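# Flip the toast in the pan with a spatula

## Task

Flip the toast slice so it ends up resting flat inside the frying pan with its browned side facing up; the steel turner (spatula) may be used for this. Afterwards put the turner down on the table so that it touches neither the pan nor the hot plate. At no time may either hand or arm, or both together, contact the toast, the heating plate of the hot plate, or any part of the pan other than its plastic handle; a single such contact fails the job. The pan and hot plate are free to slide, and at the end the pan must sit level and centred on the hot plate.

## Robot and tools

ROBOT. Two arms, left_arm and right_arm, face each other across a table. Each carries the same five-finger right hand, so the hands are not mirrored: every hand axis and number means the same on both.

FRAMES. Scene frame: origin on the table surface halfway between the nominal arm bases, table top at z = 0, +z up, left_arm's base on the +y side (image left/right does not follow the arm names). Reported positions (metres), quaternions (wxyz) and velocities use this frame. Hand point: a spot 0.05 m in front of the palm where a pinch closes. Its +z runs along the straight fingers (which reach 0.06-0.07 m past it), +y points out of the palm, +x runs across the palm away from the thumb. A wrist bracket on the little-finger side sticks out up to 0.10 m and can strike things.

ROW FORMAT. Every motion command is one row of 28 numbers, each within [-1, 1], always covering both arms: left arm first, then right. Per arm: dx, dy, dz, rx, ry, rz, thumb_turn, thumb_bend, index, middle, ring, little, force_limit, speed.
- dx..rz: an offset, not a pose, measured from that arm's Hand target at the start of the action or move, along that Hand target's own axes. 1.0 = 0.6 m or 180 degrees; rx, ry, rz form a single rotation vector. Every row in a call counts from the same start, not from the row before; sending the same offset again moves the arm further. All six at 0 re-requests the current Hand target.
- Six finger numbers: absolute targets, -1 open/straight, +1 closed/curled; thumb_turn +1 puts the thumb opposite the fingers. A pinch is roughly thumb_turn +0.57, thumb_bend +0.75, index +0.22.
- force_limit: closing stop force, about 0 N at -1 to 10 N at +1 (15 N for the two thumb motors). speed: near 0 at -1 to full (0.6 s per full travel) at +1; use -0.9 or below for gentle grips.
- No number means 'leave as is': to keep a hand unchanged, resend the eight hand numbers of its last executed row (or, before any, its hand_measured plus hand_force_limit and hand_speed).

TOOLS.
- execute_actions(actions, cameras): actions is a list of actions; each action is up to 15 rows, one per 1/30 s step, the last row held to fill 15 steps (0.5 s). Empty list just returns state and images.
- move(target, speed, blend, stop_force, zero, blocking, cameras): straight-line paths for both hand points toward the offsets in target (one row, or up to 15 rows, all counted from the move's starting Hand targets). speed in m/s, 0.002-0.5 (default 0.25), rotation up to twice that in rad/s; one value or one per target. blend in m rounds corners of a list. stop_force 3-40 N ends an arm's path when its wrist sensor feels that much push against its motion; unreliable while the hand rotates; omit it when backing off a contact. zero (default true) re-zeros before the move. blocking=false returns early (not with stop_force). Paths ignore obstacles and the other arm and cap at 10 s.
- wait(seconds 0-10), stop() to brake a running move, zoom_image(camera, region [x0, y0, x1, y1] pixels, at most 504x504) on cam_high, cam_low, cam_left_wrist or cam_right_wrist (each 504x504), show_instructions() for reference images, zero_wrist_force(arm), finished_scene(scene = current scene number) to end the scene irrevocably.

RESULTS. Each arm shows end_effector_position/quat, Hand target (last commanded pose after clipping), joint positions, torques and velocities ('within noise' when still), wrist force/torque in the hand's own axes plus the peak since last shown, and hand_measured, hand_stopped_by (moving, target, force, stalled, fault) and hand_load_n (positive = finger pushed open; near 0 means a lost grip). A move adds a 'move:' line: done, off_target, moving, held or fault, and limits such as paced (pose clipped) or held (steps withheld). Neither done nor off_target rules out contact.

CONTROL NOTES. Each step the commanded pose is clipped to 150 mm and 16 degrees from the measured pose (70 mm in faster-responding episodes), so one action may fall short; the hand often rests short of its Hand target, and another command, even zeros, asks again. An arm blocked by an object keeps pushing until commanded back past its hand point. Avoid paths near an arm's own base or with the wrist over the first joint, which can flip the shoulder. A clearance check holds back commands that bring the arms too close but does not reliably prevent contact.

WHAT TO AVOID. Any touch of the toast, the heating plate or the pan outside its plastic handle by either hand or arm. Knocking the pan off centre or tilting it, leaving anything off the table, dropping parts or releasing them while moving, fast impacts, and pressing hard. Contact torque at a joint limit (136 N m for shoulder pan, shoulder lift, elbow; 25.4 N m for each wrist joint) or about 150 N (plus or minus 25) net force stops that arm for 10 s, during which it yields; after such a stop, release any gripped item before moving. Excess finger force and arm-to-arm collisions are harmful. Holding loads or straining outstretched heats motors: a MOTOR HOT line appears from 70 °C, and at 85 °C the arm is braked for 30-60 s or more. Loose objects may occasionally be nudged by outside pushes.

Each tool is called after "Call:" as name(argument=value, ...), one argument or row to a line, values as JSON.

Reference images:

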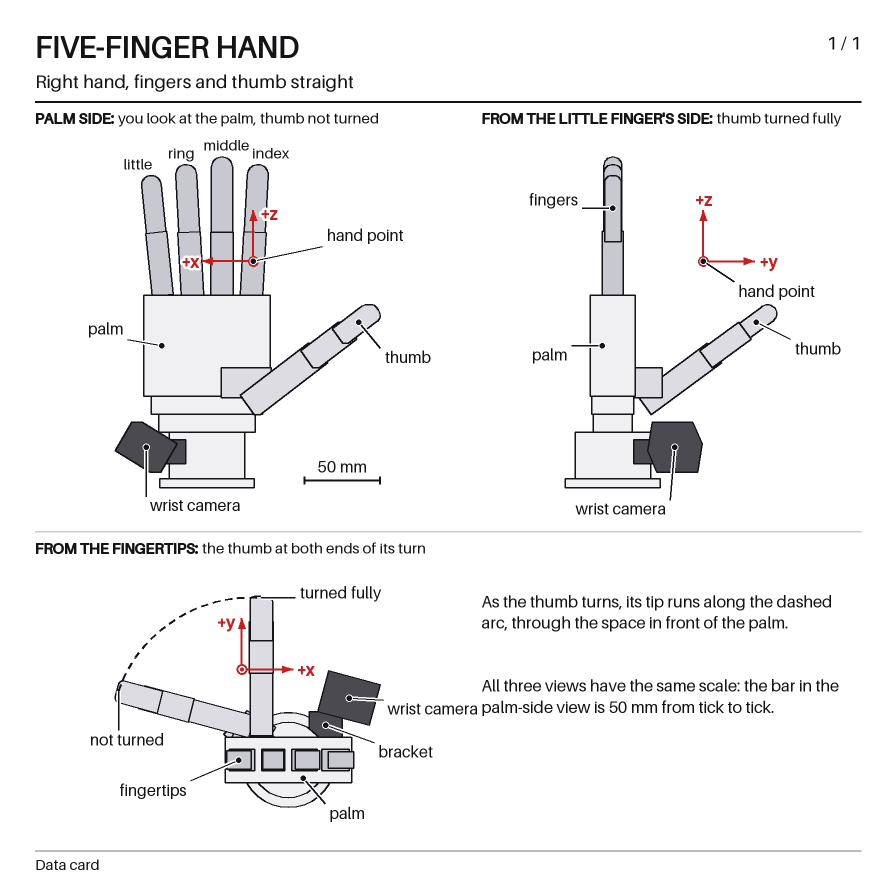

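## Session

Call:
execute_actions(
  actions=[],
)

Scene clock: 0.00 s.
left_arm: end_effector_position=(+0.3087, +0.5370, +0.4832) hand_measured=(-1.000, -1.000, -1.000, -1.000, -1.000, -1.000) hand_load_n=(+0.0, +0.0, +0.0, +0.0, -0.5, +0.0) hand_stopped_by=(target, target, target, target, target, target) hand_force_limit=0.00 hand_speed=-0.80 end_effector_quat_wxyz=(+0.016, +0.342, +0.939, -0.001) | right_arm: end_effector_position=(+0.1390, -0.2908, +0.4804) hand_measured=(-1.000, -1.000, -1.000, -1.000, -1.000, -1.000) hand_load_n=(+0.0, +0.0, +0.5, +0.0, +0.0, +0.0) hand_stopped_by=(target, target, target, target, target, target) hand_force_limit=0.00 hand_speed=-0.80 end_effector_quat_wxyz=(+0.007, -0.346, +0.938, -0.009)
Joint positions: left_arm=[0.552 -1.749 1.346 1.947 1.553 -1.875] | right_arm=[-1.158 -1.722 1.329 1.952 1.59 -1.872]
Joint velocities: within noise
Joint torques (N m): no reading
Motor temperatures (°C): left_arm=[33 42 28 40 33 43] | right_arm=[25 27 30 35 42 37]
Wrist force (N): no reading
Wrist torque (N m): no reading
Wrist force, peak (N): no reading
Hand target: left_arm +0.3087, +0.5370, +0.4832; +0.016, +0.342, +0.939, -0.001 | right_arm +0.1390, -0.2908, +0.4804; +0.007, -0.346, +0.938, -0.009

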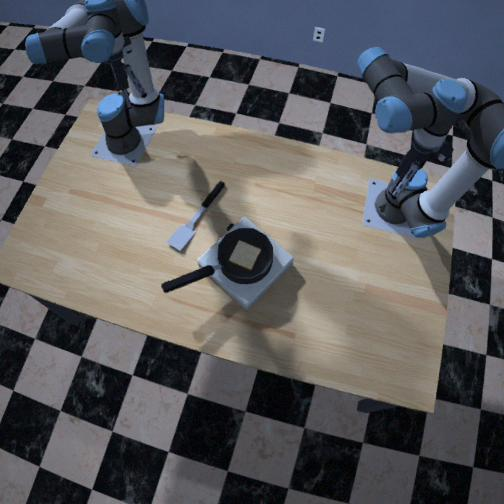

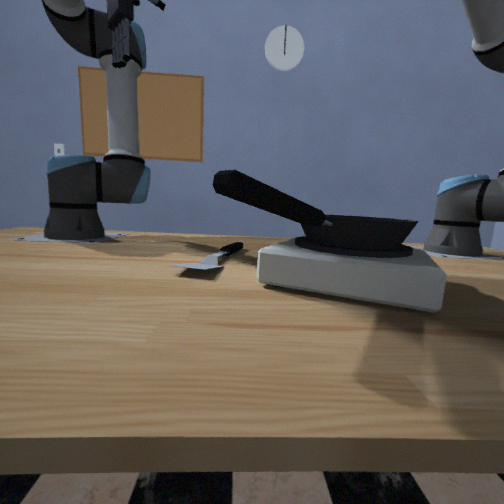

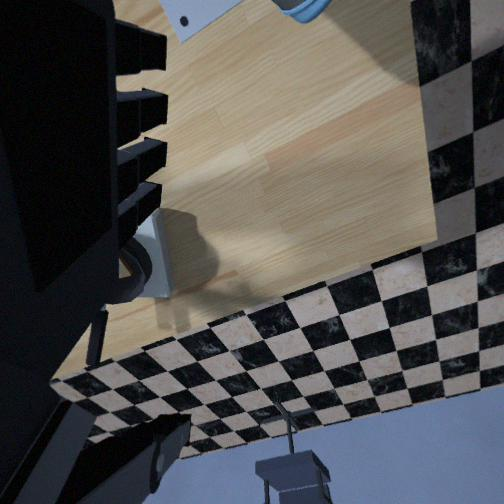

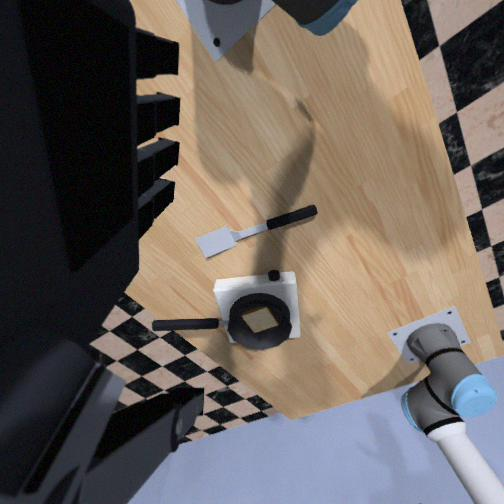

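Call:
zoom_image(
  camera="cam_high",
  region=[140, 150, 320, 330],
)

Call:
zoom_image(
  camera="cam_high",
  region=[0, 0, 504, 504],
)

Call:
zoom_image(
  camera="cam_low",
  region=[150, 150, 470, 330],
)

Call:
zoom_image(
  camera="cam_right_wrist",
  region=[130, 170, 350, 390],
)

Scaled by 2.800.

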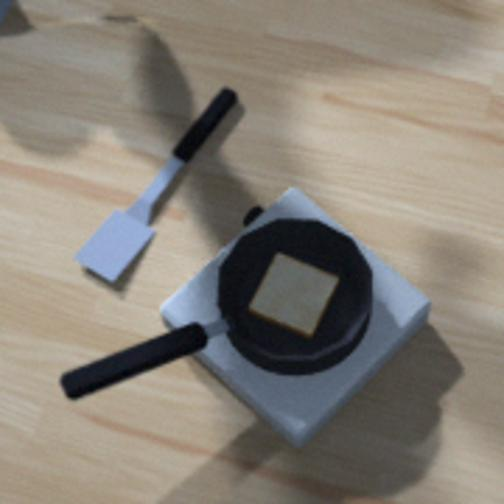

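Scaled by 1.000.

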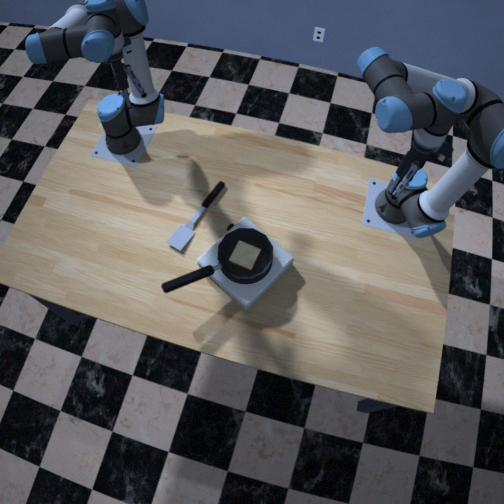

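Scaled by 1.575.

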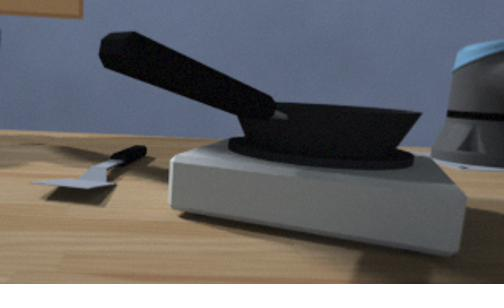

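Scaled by 2.291.

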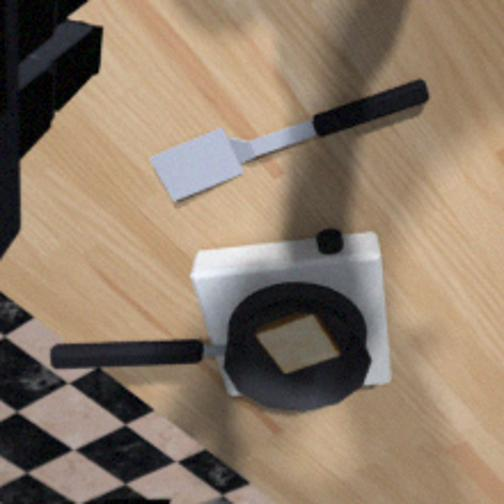

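Call:
move(
  target=[0,0,0,0,0,0,-1,-1,-1,-1,-1,-1,0,-0.8,0,0,0.3,0,0,0,-1,-1,-1,-1,-1,-1,0,-0.8],
)

Call:
zoom_image(
  camera="cam_right_wrist",
  region=[120, 100, 504, 484],
)

Scene clock: 131.57 s.
left_arm: end_effector_position=(+0.3087, +0.5370, +0.4832) hand_measured=(-1.000, -1.000, -1.000, -1.000, -1.000, -1.000) hand_load_n=(+0.0, +0.0, +0.0, +0.0, +0.0, +0.5) hand_stopped_by=(target, target, target, target, target, target) hand_force_limit=0.00 hand_speed=-0.80 end_effector_quat_wxyz=(+0.016, +0.342, +0.939, -0.001) | right_arm: end_effector_position=(+0.1423, -0.2931, +0.3005) hand_measured=(-1.000, -1.000, -1.000, -1.000, -1.000, -1.000) hand_load_n=(+0.0, +0.0, +0.0, +0.0, +0.0, +0.0) hand_stopped_by=(target, target, target, target, target, target) hand_force_limit=0.00 hand_speed=-0.80 end_effector_quat_wxyz=(+0.006, -0.346, +0.938, -0.009) end_effector_velocity=(+0.000, +0.000, -0.001) end_effector_angular_velocity=(+0.000, -0.001, +0.000)
Joint positions: left_arm=[0.552 -1.749 1.346 1.947 1.553 -1.875] | right_arm=[-1.176 -1.792 1.854 1.497 1.59 -1.89]
Joint velocities: left_arm=[within noise] | right_arm=[-0.001 0 0.003 -0.005 0 0]
Joint torques (N m): left_arm=[-2.83 -7.94 -18.71 2.06 -0.25 0.02] | right_arm=[7.15 -3.42 -8.61 -0.16 0.18 2.34]
Motor temperatures (°C): left_arm=[33 41 28 40 32 42] | right_arm=[25 27 30 35 41 37]
Wrist force (N): left_arm=[0.2 -0.1 0.2] | right_arm=[0.0 0.1 0.0]
Wrist torque (N m): left_arm=[-0.02 -0.02 0.00] | right_arm=[0.02 -0.01 -0.01]
Wrist force, peak (N): left_arm=[0.0 -0.6 0.3] | right_arm=[-0.1 0.1 2.1]
Hand target: left_arm +0.3087, +0.5370, +0.4832; +0.016, +0.342, +0.939, -0.001 | right_arm +0.1423, -0.2931, +0.3005; +0.007, -0.346, +0.938, -0.009
Off the commanded pose: left_arm 0.000 m, 0 deg | right_arm 0.000 m, 0 deg.
move: done

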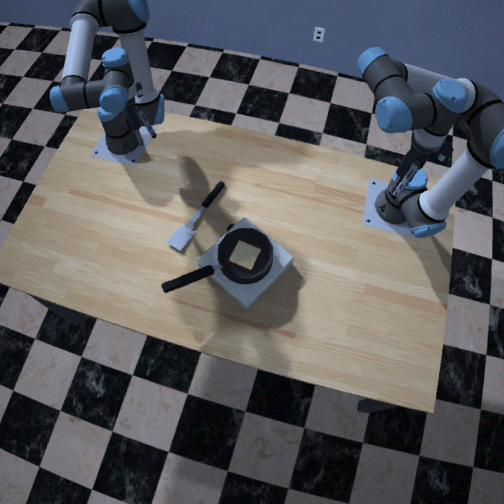

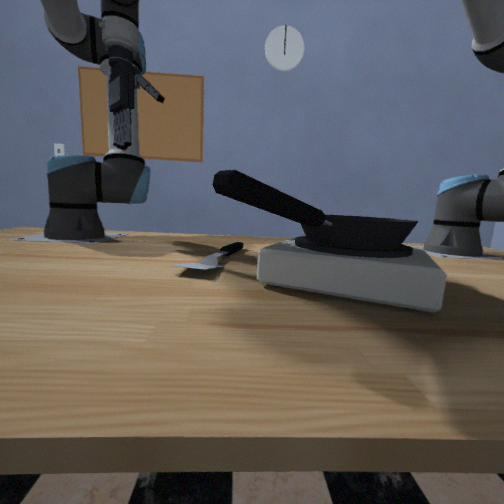

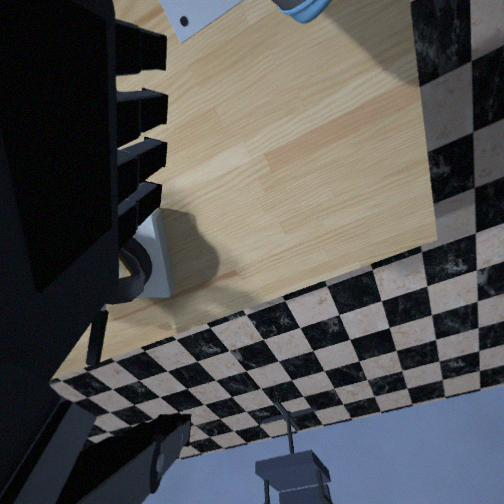

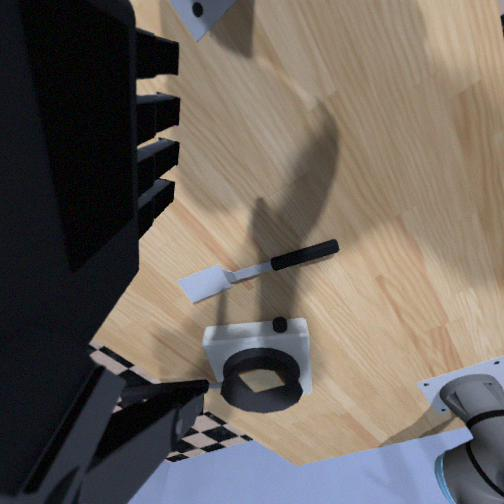

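Scaled by 1.312.

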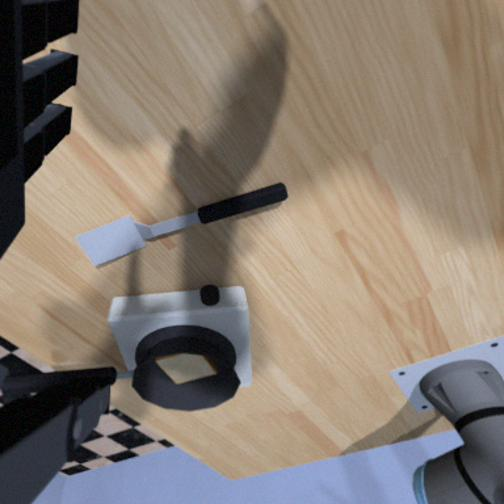

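Call:
move(
  target=[-0.411,-0.931,0.133,0,0,-0.168,-1,-1,-1,-1,-1,-1,0,-0.8,-0.082,-0.289,-0.167,0,0,0,-1,-1,-1,-1,-1,-1,0,-0.8],
)

Call:
zoom_image(
  camera="cam_left_wrist",
  region=[0, 0, 504, 504],
)

Scene clock: 211.00 s.
left_arm: end_effector_position=(+0.1402, -0.0490, +0.4050) hand_measured=(-1.000, -1.000, -1.000, -1.000, -1.000, -1.000) hand_load_n=(+0.0, +0.0, +0.0, +0.0, +0.0, +0.0) hand_stopped_by=(target, target, target, target, target, target) hand_force_limit=0.00 hand_speed=-0.80 end_effector_quat_wxyz=(+0.115, +0.149, +0.947, -0.260) | right_arm: end_effector_position=(+0.2903, -0.3918, +0.4047) hand_measured=(-1.000, -1.000, -1.000, -1.000, -1.000, -1.000) hand_load_n=(+0.0, +0.0, +0.0, +0.0, +0.0, +0.0) hand_stopped_by=(target, target, target, target, target, target) hand_force_limit=0.00 hand_speed=-0.80 end_effector_quat_wxyz=(+0.007, -0.346, +0.938, -0.009)
Joint positions: left_arm=[-0.204 -0.709 0.035 1.714 1.332 -2.953] | right_arm=[-1.686 -1.616 1.434 1.733 1.582 -2.399]
Joint velocities: within noise
Joint torques (N m): left_arm=[8.14 -54.63 -8.76 0 0.22 -1.04] | right_arm=[5.35 -29.72 -23.84 -0.09 -0.55 2.77]
Motor temperatures (°C): left_arm=[33 41 27 40 32 42] | right_arm=[25 27 30 35 41 36]
Wrist force (N): left_arm=[-0.3 0.0 0.1] | right_arm=[0.0 0.3 0.1]
Wrist torque (N m): left_arm=[-0.10 0.10 -0.10] | right_arm=[0.03 -0.02 0.01]
Wrist force, peak (N): left_arm=[1.1 1.8 -0.4] | right_arm=[-0.1 0.6 0.8]
Hand target: left_arm +0.1403, -0.0503, +0.4061; +0.067, +0.120, +0.981, -0.137 | right_arm +0.2903, -0.3918, +0.4048; +0.007, -0.346, +0.938, -0.009
Off the commanded pose: left_arm 0.002 m, 33 deg; orientation clipped | right_arm 0.000 m, 0 deg.
elbow stopped short (left arm): the move would have taken joint 3 (elbow) straighter than the controller allows.
move: off_target (left_arm); limits=paced

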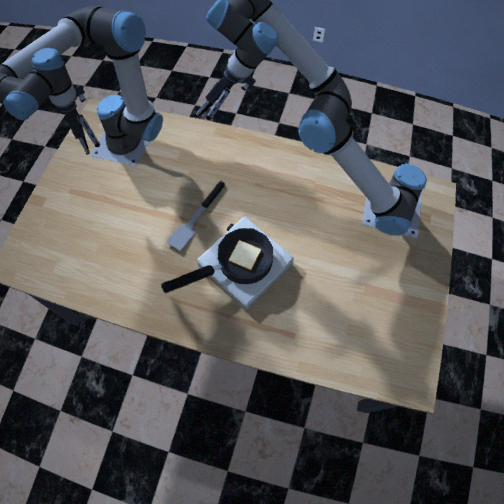

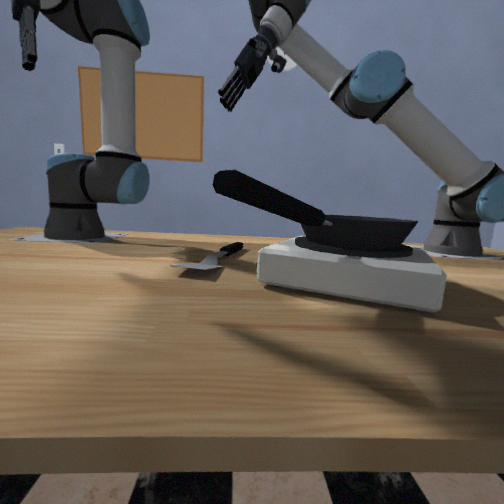

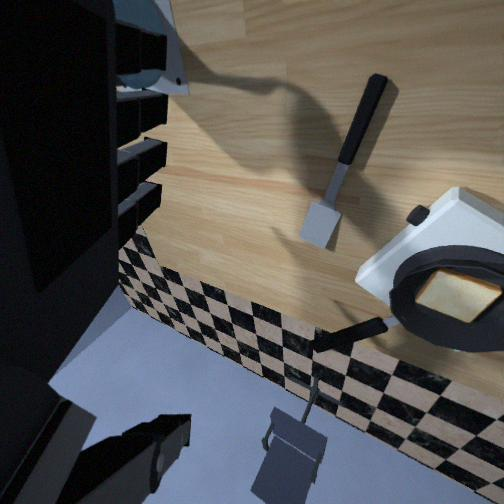

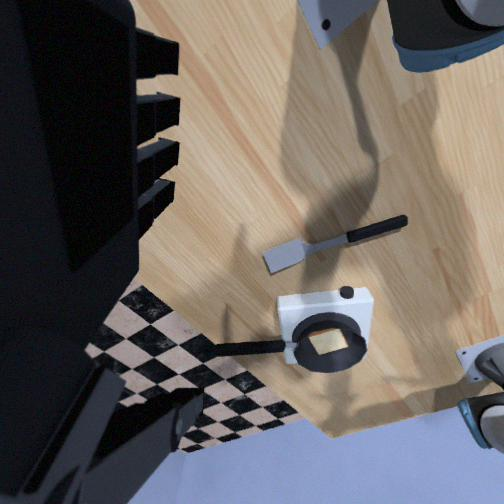

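Scaled by 1.000.

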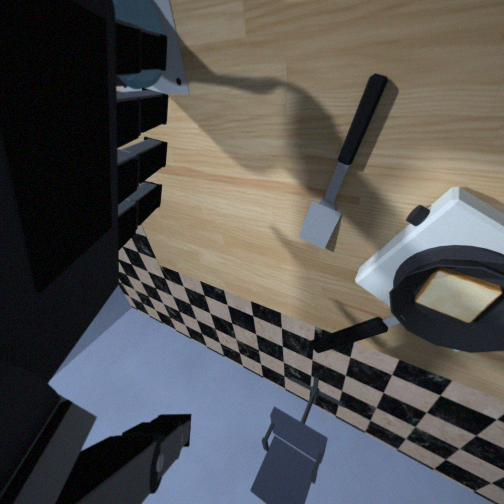

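Call:
move(
  target=[0.009,0.066,0.341,0.165,0.038,-0.041,1,0.3,-0.1,-0.1,-0.1,-0.1,0,0,0,0,0,0,0,0,-1,-1,-1,-1,-1,-1,0,-0.8],
)

Call:
zoom_image(
  camera="cam_left_wrist",
  region=[0, 0, 504, 504],
)

Call:
zoom_image(
  camera="cam_low",
  region=[130, 130, 330, 330],
)

Scene clock: 284.60 s.
left_arm: end_effector_position=(+0.1654, -0.0705, +0.2002) hand_measured=(+1.000, +0.300, -0.100, -0.100, -0.100, -0.100) hand_load_n=(+0.0, +0.0, +0.0, +0.0, +0.0, +0.0) hand_stopped_by=(target, target, target, target, target, target) hand_force_limit=0.00 hand_speed=0.00 end_effector_quat_wxyz=(-0.032, +0.078, +0.921, -0.380) | right_arm: end_effector_position=(+0.2903, -0.3918, +0.4048) hand_measured=(-1.000, -1.000, -1.000, -1.000, -1.000, -1.000) hand_load_n=(+0.0, +0.0, +0.0, +0.0, +0.0, +0.5) hand_stopped_by=(target, target, target, target, target, target) hand_force_limit=0.00 hand_speed=-0.80 end_effector_quat_wxyz=(+0.007, -0.346, +0.938, -0.009)
Joint positions: left_arm=[-0.02 -1.046 1.15 0.69 1.686 -3.025] | right_arm=[-1.686 -1.616 1.433 1.733 1.582 -2.399]
Joint velocities: within noise
Joint torques (N m): left_arm=[-5.8 -32.47 -13.79 -0.61 1.95 -0.83] | right_arm=[7.09 -29.22 -24.6 0.94 1.7 2.68]
Motor temperatures (°C): left_arm=[32 41 27 40 32 41] | right_arm=[25 26 30 35 40 36]
Wrist force (N): left_arm=[0.3 -0.4 -0.1] | right_arm=[0.1 0.2 -0.1]
Wrist torque (N m): left_arm=[-0.13 -0.02 -0.07] | right_arm=[0.04 -0.01 0.01]
Wrist force, peak (N): left_arm=[0.2 -1.0 -2.1] | right_arm=[-0.1 0.4 -0.4]
Hand target: left_arm +0.1655, -0.0705, +0.2002; -0.032, +0.078, +0.921, -0.380 | right_arm +0.2903, -0.3918, +0.4048; +0.007, -0.346, +0.938, -0.009
Off the commanded pose: left_arm 0.000 m, 0 deg | right_arm 0.000 m, 0 deg.
move: done

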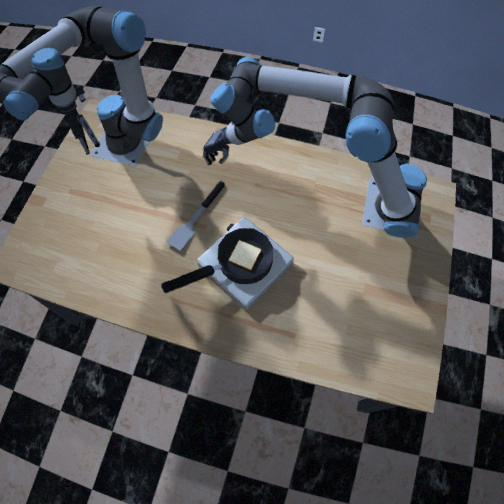

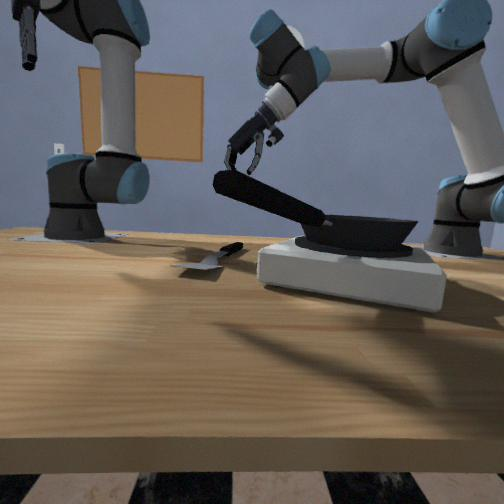

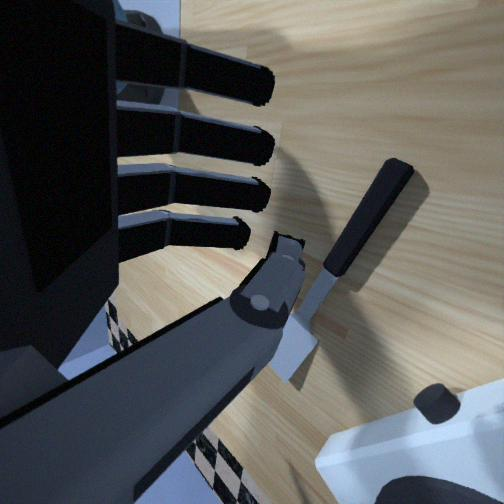

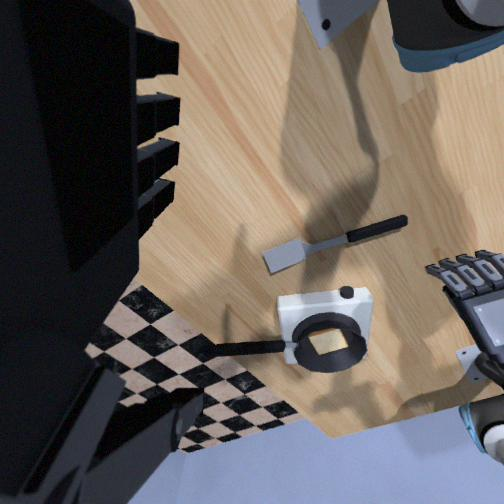

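Scaled by 1.000.

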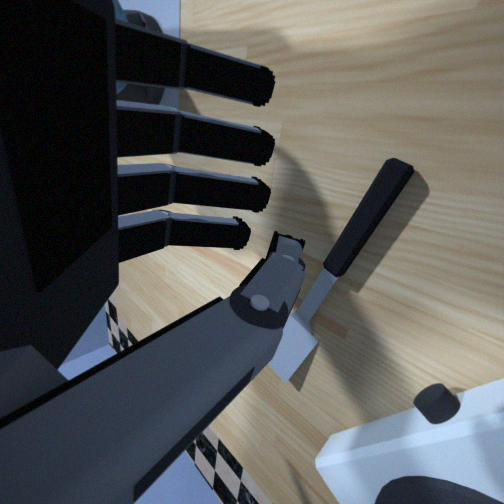

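Scaled by 2.520.

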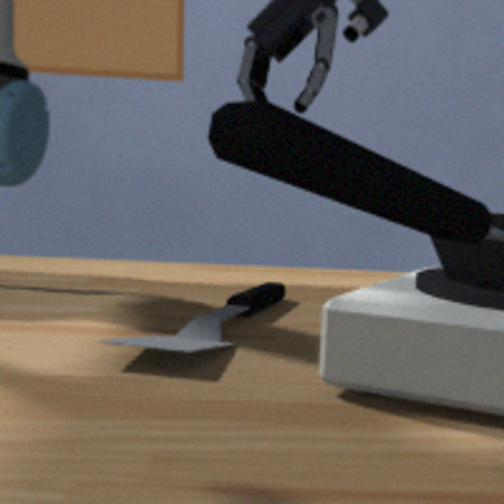

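Call:
move(
  target=[-0.029,0.160,0.122,0,0,0,1,0.3,-0.1,-0.1,-0.1,-0.1,0,0,0,0,0,0,0,0,-1,-1,-1,-1,-1,-1,0,-0.8],
)

Call:
zoom_image(
  camera="cam_left_wrist",
  region=[100, 50, 450, 400],
)

Call:
zoom_image(
  camera="cam_low",
  region=[130, 130, 330, 330],
)

Scene clock: 316.93 s.
left_arm: end_effector_position=(+0.1854, -0.0573, +0.0806) hand_measured=(+1.000, +0.300, -0.100, -0.100, -0.100, -0.100) hand_load_n=(+0.0, +0.0, +0.0, +0.0, +0.0, +0.0) hand_stopped_by=(target, target, target, target, target, target) hand_force_limit=0.00 hand_speed=0.00 end_effector_quat_wxyz=(-0.032, +0.078, +0.921, -0.380) | right_arm: end_effector_position=(+0.2903, -0.3918, +0.4048) hand_measured=(-1.000, -1.000, -1.000, -1.000, -1.000, -1.000) hand_load_n=(+0.0, +0.0, +0.0, +0.0, +0.0, +0.0) hand_stopped_by=(target, target, target, target, target, target) hand_force_limit=0.00 hand_speed=-0.80 end_effector_quat_wxyz=(+0.007, -0.346, +0.938, -0.009)
Joint positions: left_arm=[0.018 -0.993 1.381 0.41 1.713 -2.997] | right_arm=[-1.686 -1.616 1.433 1.733 1.582 -2.399]
Joint velocities: within noise
Joint torques (N m): left_arm=[-14.18 -40.65 -13.03 -0.48 -1.72 -1.68] | right_arm=[6.97 -28.26 -21.63 1.93 1.7 2.75]
Motor temperatures (°C): left_arm=[32 41 27 40 32 41] | right_arm=[25 26 30 35 40 36]
Wrist force (N): left_arm=[0.1 -0.3 0.3] | right_arm=[0.1 0.0 0.0]
Wrist torque (N m): left_arm=[-0.14 0.01 -0.09] | right_arm=[-0.01 -0.02 0.01]
Wrist force, peak (N): left_arm=[0.2 -1.7 -1.3] | right_arm=[-0.2 0.4 -0.5]
Hand target: left_arm +0.1853, -0.0573, +0.0805; -0.032, +0.078, +0.921, -0.380 | right_arm +0.2903, -0.3918, +0.4048; +0.007, -0.346, +0.938, -0.009
Off the commanded pose: left_arm 0.000 m, 0 deg | right_arm 0.000 m, 0 deg.
move: done

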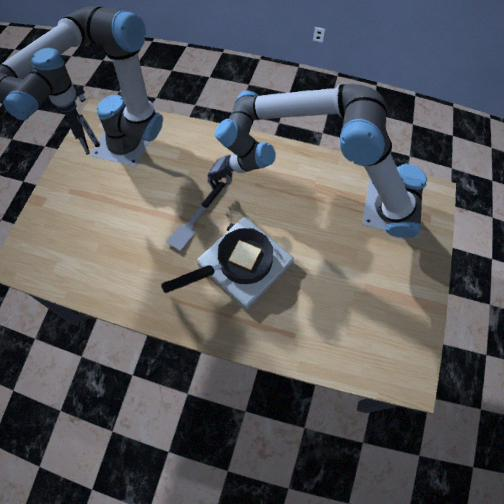

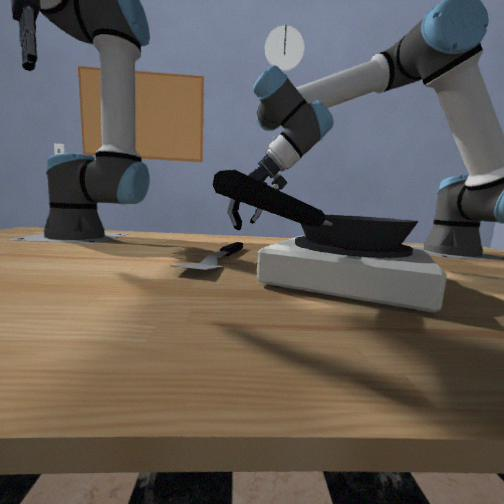

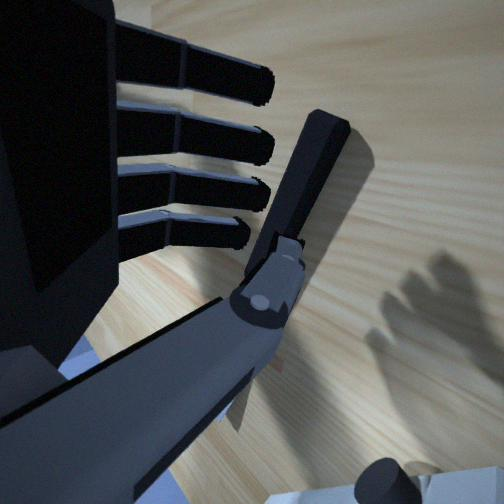

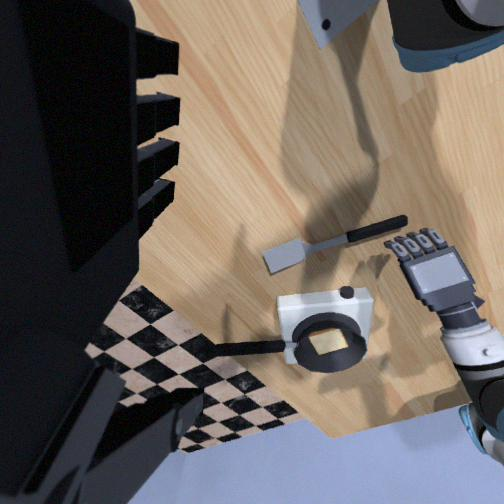

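Scaled by 1.440.

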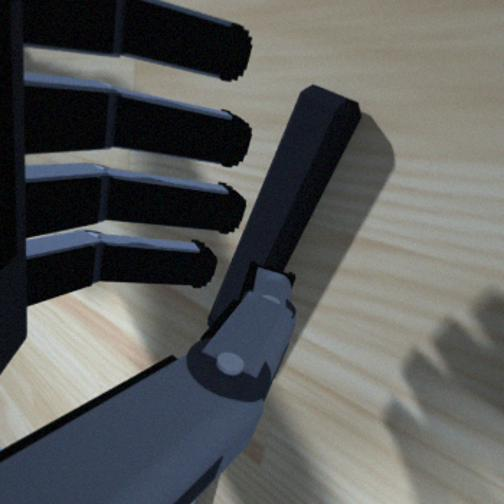

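Scaled by 2.520.

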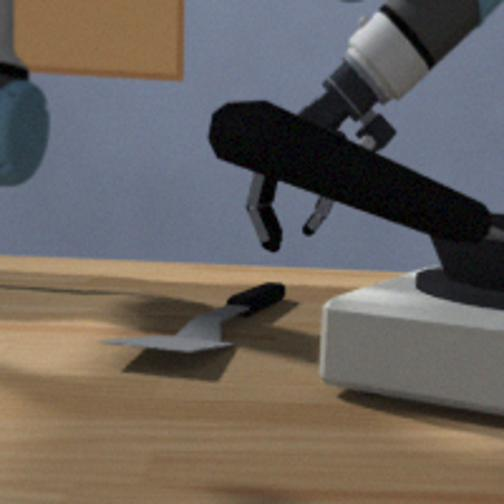

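Call:
move(
  target=[0,0,0,0,0,0,1,0.6,0.15,0.15,0.15,0.15,-0.5,0.3,0,0,0,0,0,0,-1,-1,-1,-1,-1,-1,0,-0.8],
)

Call:
zoom_image(
  camera="cam_left_wrist",
  region=[100, 50, 450, 400],
)

Call:
zoom_image(
  camera="cam_low",
  region=[130, 130, 330, 330],
)

Scene clock: 349.10 s.
left_arm: end_effector_position=(+0.1853, -0.0573, +0.0805) hand_measured=(+1.000, +0.600, +0.150, +0.150, +0.150, +0.150) hand_load_n=(+0.0, +0.0, +0.0, +0.0, +0.0, +0.0) hand_stopped_by=(target, target, target, target, target, target) hand_force_limit=-0.50 hand_speed=0.30 end_effector_quat_wxyz=(-0.032, +0.078, +0.921, -0.380) | right_arm: end_effector_position=(+0.2903, -0.3918, +0.4048) hand_measured=(-1.000, -1.000, -1.000, -1.000, -1.000, -1.000) hand_load_n=(+0.0, +0.0, +0.0, +0.0, +0.0, +0.0) hand_stopped_by=(target, target, target, target, target, target) hand_force_limit=0.00 hand_speed=-0.80 end_effector_quat_wxyz=(+0.007, -0.346, +0.938, -0.009)
Joint positions: left_arm=[0.018 -0.993 1.381 0.409 1.713 -2.997] | right_arm=[-1.686 -1.616 1.433 1.733 1.582 -2.399]
Joint velocities: within noise
Joint torques (N m): left_arm=[-13.71 -34.43 -15.7 -0.76 -1.17 -1.52] | right_arm=[7.65 -28.05 -19.77 2.91 1.57 2.69]
Motor temperatures (°C): left_arm=[32 41 27 40 32 41] | right_arm=[25 26 30 35 40 36]
Wrist force (N): left_arm=[-0.1 -0.3 0.0] | right_arm=[0.0 0.1 -0.2]
Wrist torque (N m): left_arm=[-0.13 0.05 -0.10] | right_arm=[0.02 0.00 0.01]
Wrist force, peak (N): left_arm=[-0.4 -0.7 -0.1] | right_arm=[0.2 0.5 -0.1]
Hand target: left_arm +0.1853, -0.0573, +0.0805; -0.032, +0.078, +0.921, -0.380 | right_arm +0.2903, -0.3918, +0.4048; +0.007, -0.346, +0.938, -0.009
Off the commanded pose: left_arm 0.000 m, 0 deg | right_arm 0.000 m, 0 deg.
move: done

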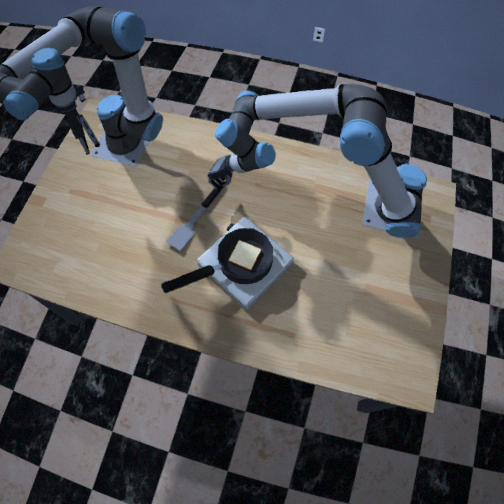

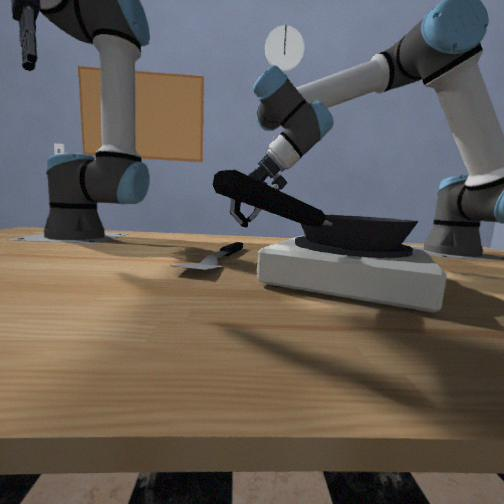

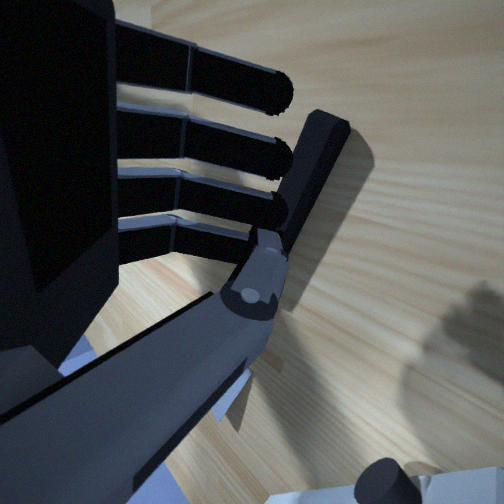

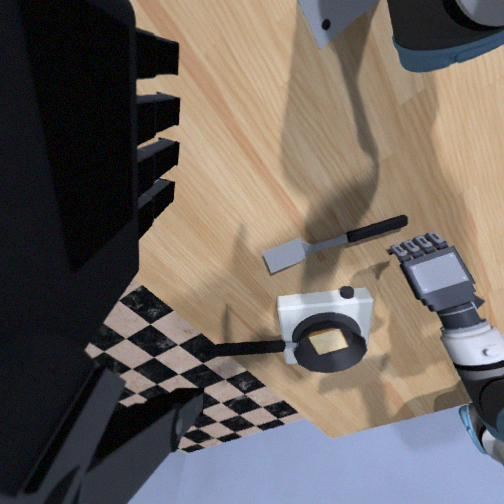

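Scaled by 1.440.

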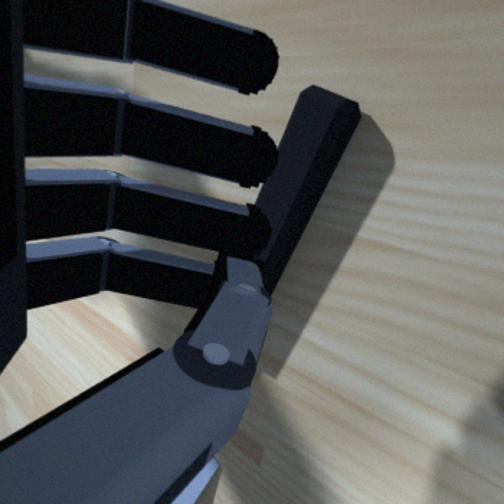

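Scaled by 2.520.

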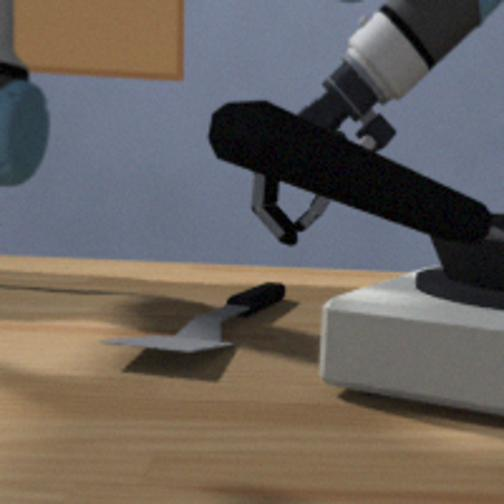

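Call:
move(
  target=[-0.027,-0.0185,0.0655,0,0.0314,0.0314,1,0.2,-0.15,-0.15,-0.15,-0.15,-0.5,0.3,0,0,0,0,0,0,-1,-1,-1,-1,-1,-1,0,-0.8],
)

Call:
zoom_image(
  camera="cam_left_wrist",
  region=[100, 50, 450, 400],
)

Call:
zoom_image(
  camera="cam_low",
  region=[130, 130, 330, 330],
)

Call:
zoom_image(
  camera="cam_high",
  region=[150, 130, 300, 280],
)

Call:
zoom_image(
  camera="cam_right_wrist",
  region=[230, 180, 504, 454],
)

Scene clock: 377.07 s.
left_arm: end_effector_position=(+0.1955, -0.0950, +0.0605) hand_measured=(+1.000, +0.200, -0.150, -0.150, -0.150, -0.150) hand_load_n=(+0.0, +0.0, +0.0, +0.0, +0.0, +0.0) hand_stopped_by=(target, target, target, target, target, target) hand_force_limit=-0.50 hand_speed=0.30 end_effector_quat_wxyz=(-0.059, +0.142, +0.913, -0.377) | right_arm: end_effector_position=(+0.2903, -0.3918, +0.4048) hand_measured=(-1.000, -1.000, -1.000, -1.000, -1.000, -1.000) hand_load_n=(+0.0, +0.0, +0.0, +0.0, +0.0, +0.0) hand_stopped_by=(target, target, target, target, target, target) hand_force_limit=0.00 hand_speed=-0.80 end_effector_quat_wxyz=(+0.007, -0.346, +0.938, -0.009)
Joint positions: left_arm=[0.068 -0.863 1.222 0.468 1.843 -2.858] | right_arm=[-1.686 -1.616 1.433 1.733 1.582 -2.399]
Joint velocities: within noise
Joint torques (N m): left_arm=[-12.54 -39.11 -27.37 -0.35 1.29 1.56] | right_arm=[7.55 -27.74 -17.62 3.83 1.69 2.63]
Motor temperatures (°C): left_arm=[32 40 27 40 32 41] | right_arm=[25 26 30 35 40 36]
Wrist force (N): left_arm=[-0.1 -0.5 0.3] | right_arm=[-0.1 0.3 -0.1]
Wrist torque (N m): left_arm=[-0.18 0.04 -0.10] | right_arm=[0.05 0.01 0.01]
Wrist force, peak (N): left_arm=[-0.4 -0.5 1.0] | right_arm=[0.0 0.4 -0.5]
Hand target: left_arm +0.1953, -0.0951, +0.0605; -0.059, +0.142, +0.913, -0.377 | right_arm +0.2903, -0.3918, +0.4048; +0.007, -0.346, +0.938, -0.009
Off the commanded pose: left_arm 0.000 m, 0 deg | right_arm 0.000 m, 0 deg.
move: done

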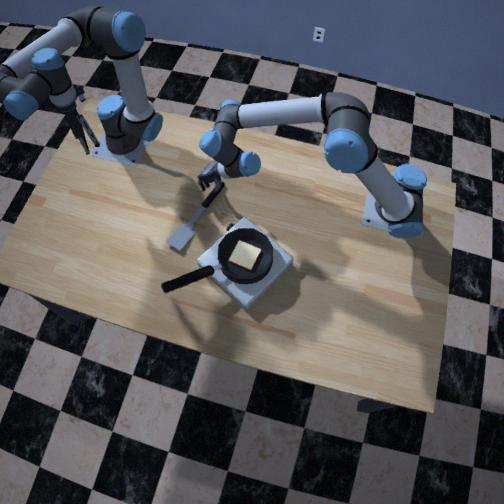

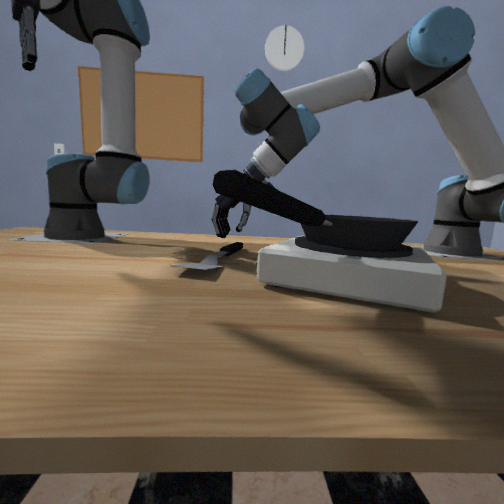

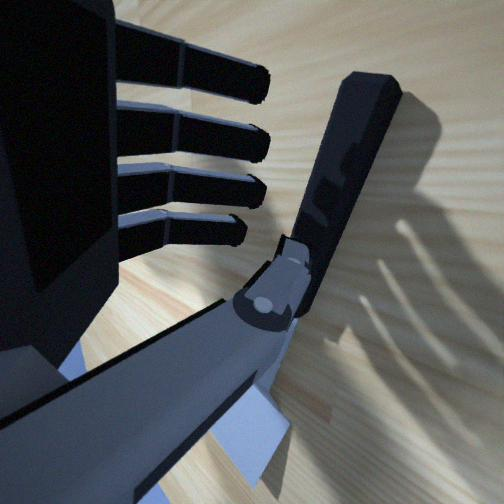

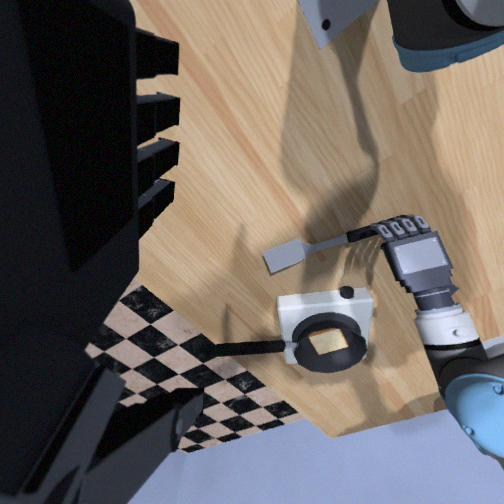

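Scaled by 1.440.

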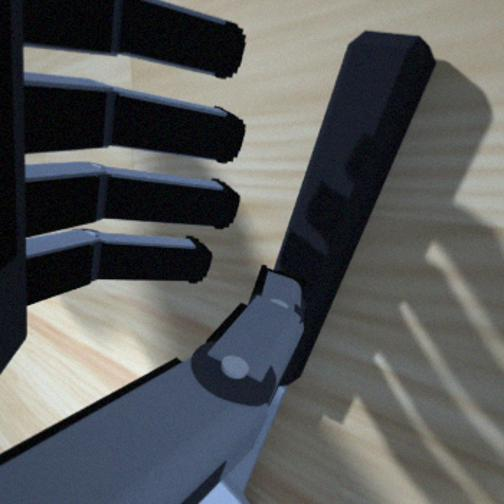

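Scaled by 2.520.

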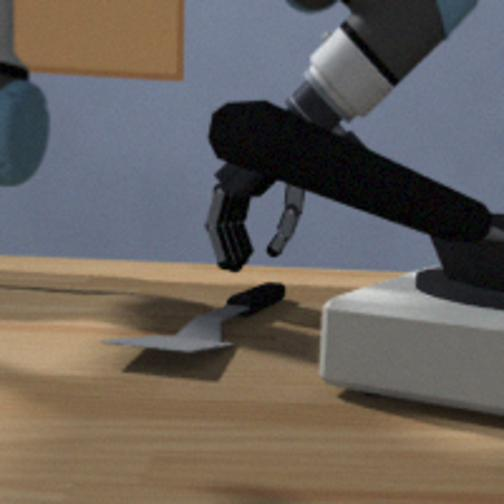

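Scaled by 3.360.

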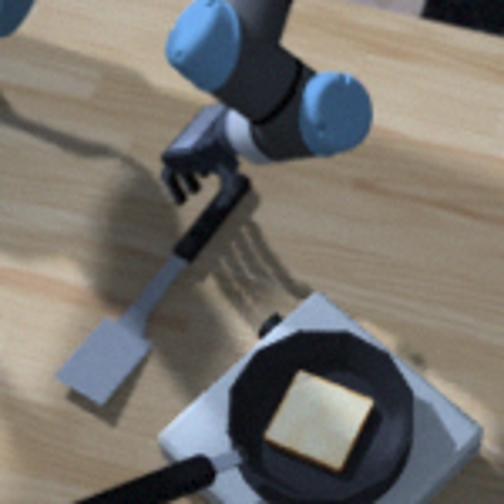

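Scaled by 1.839.

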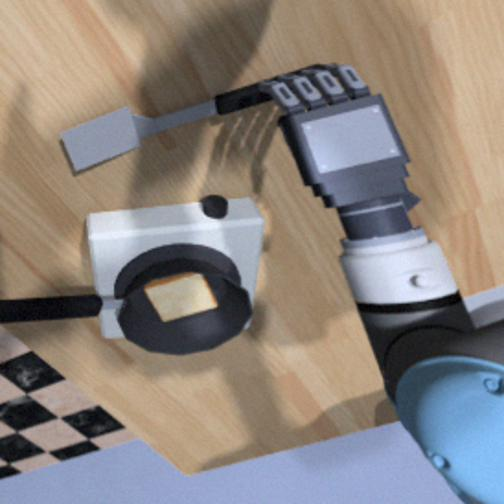

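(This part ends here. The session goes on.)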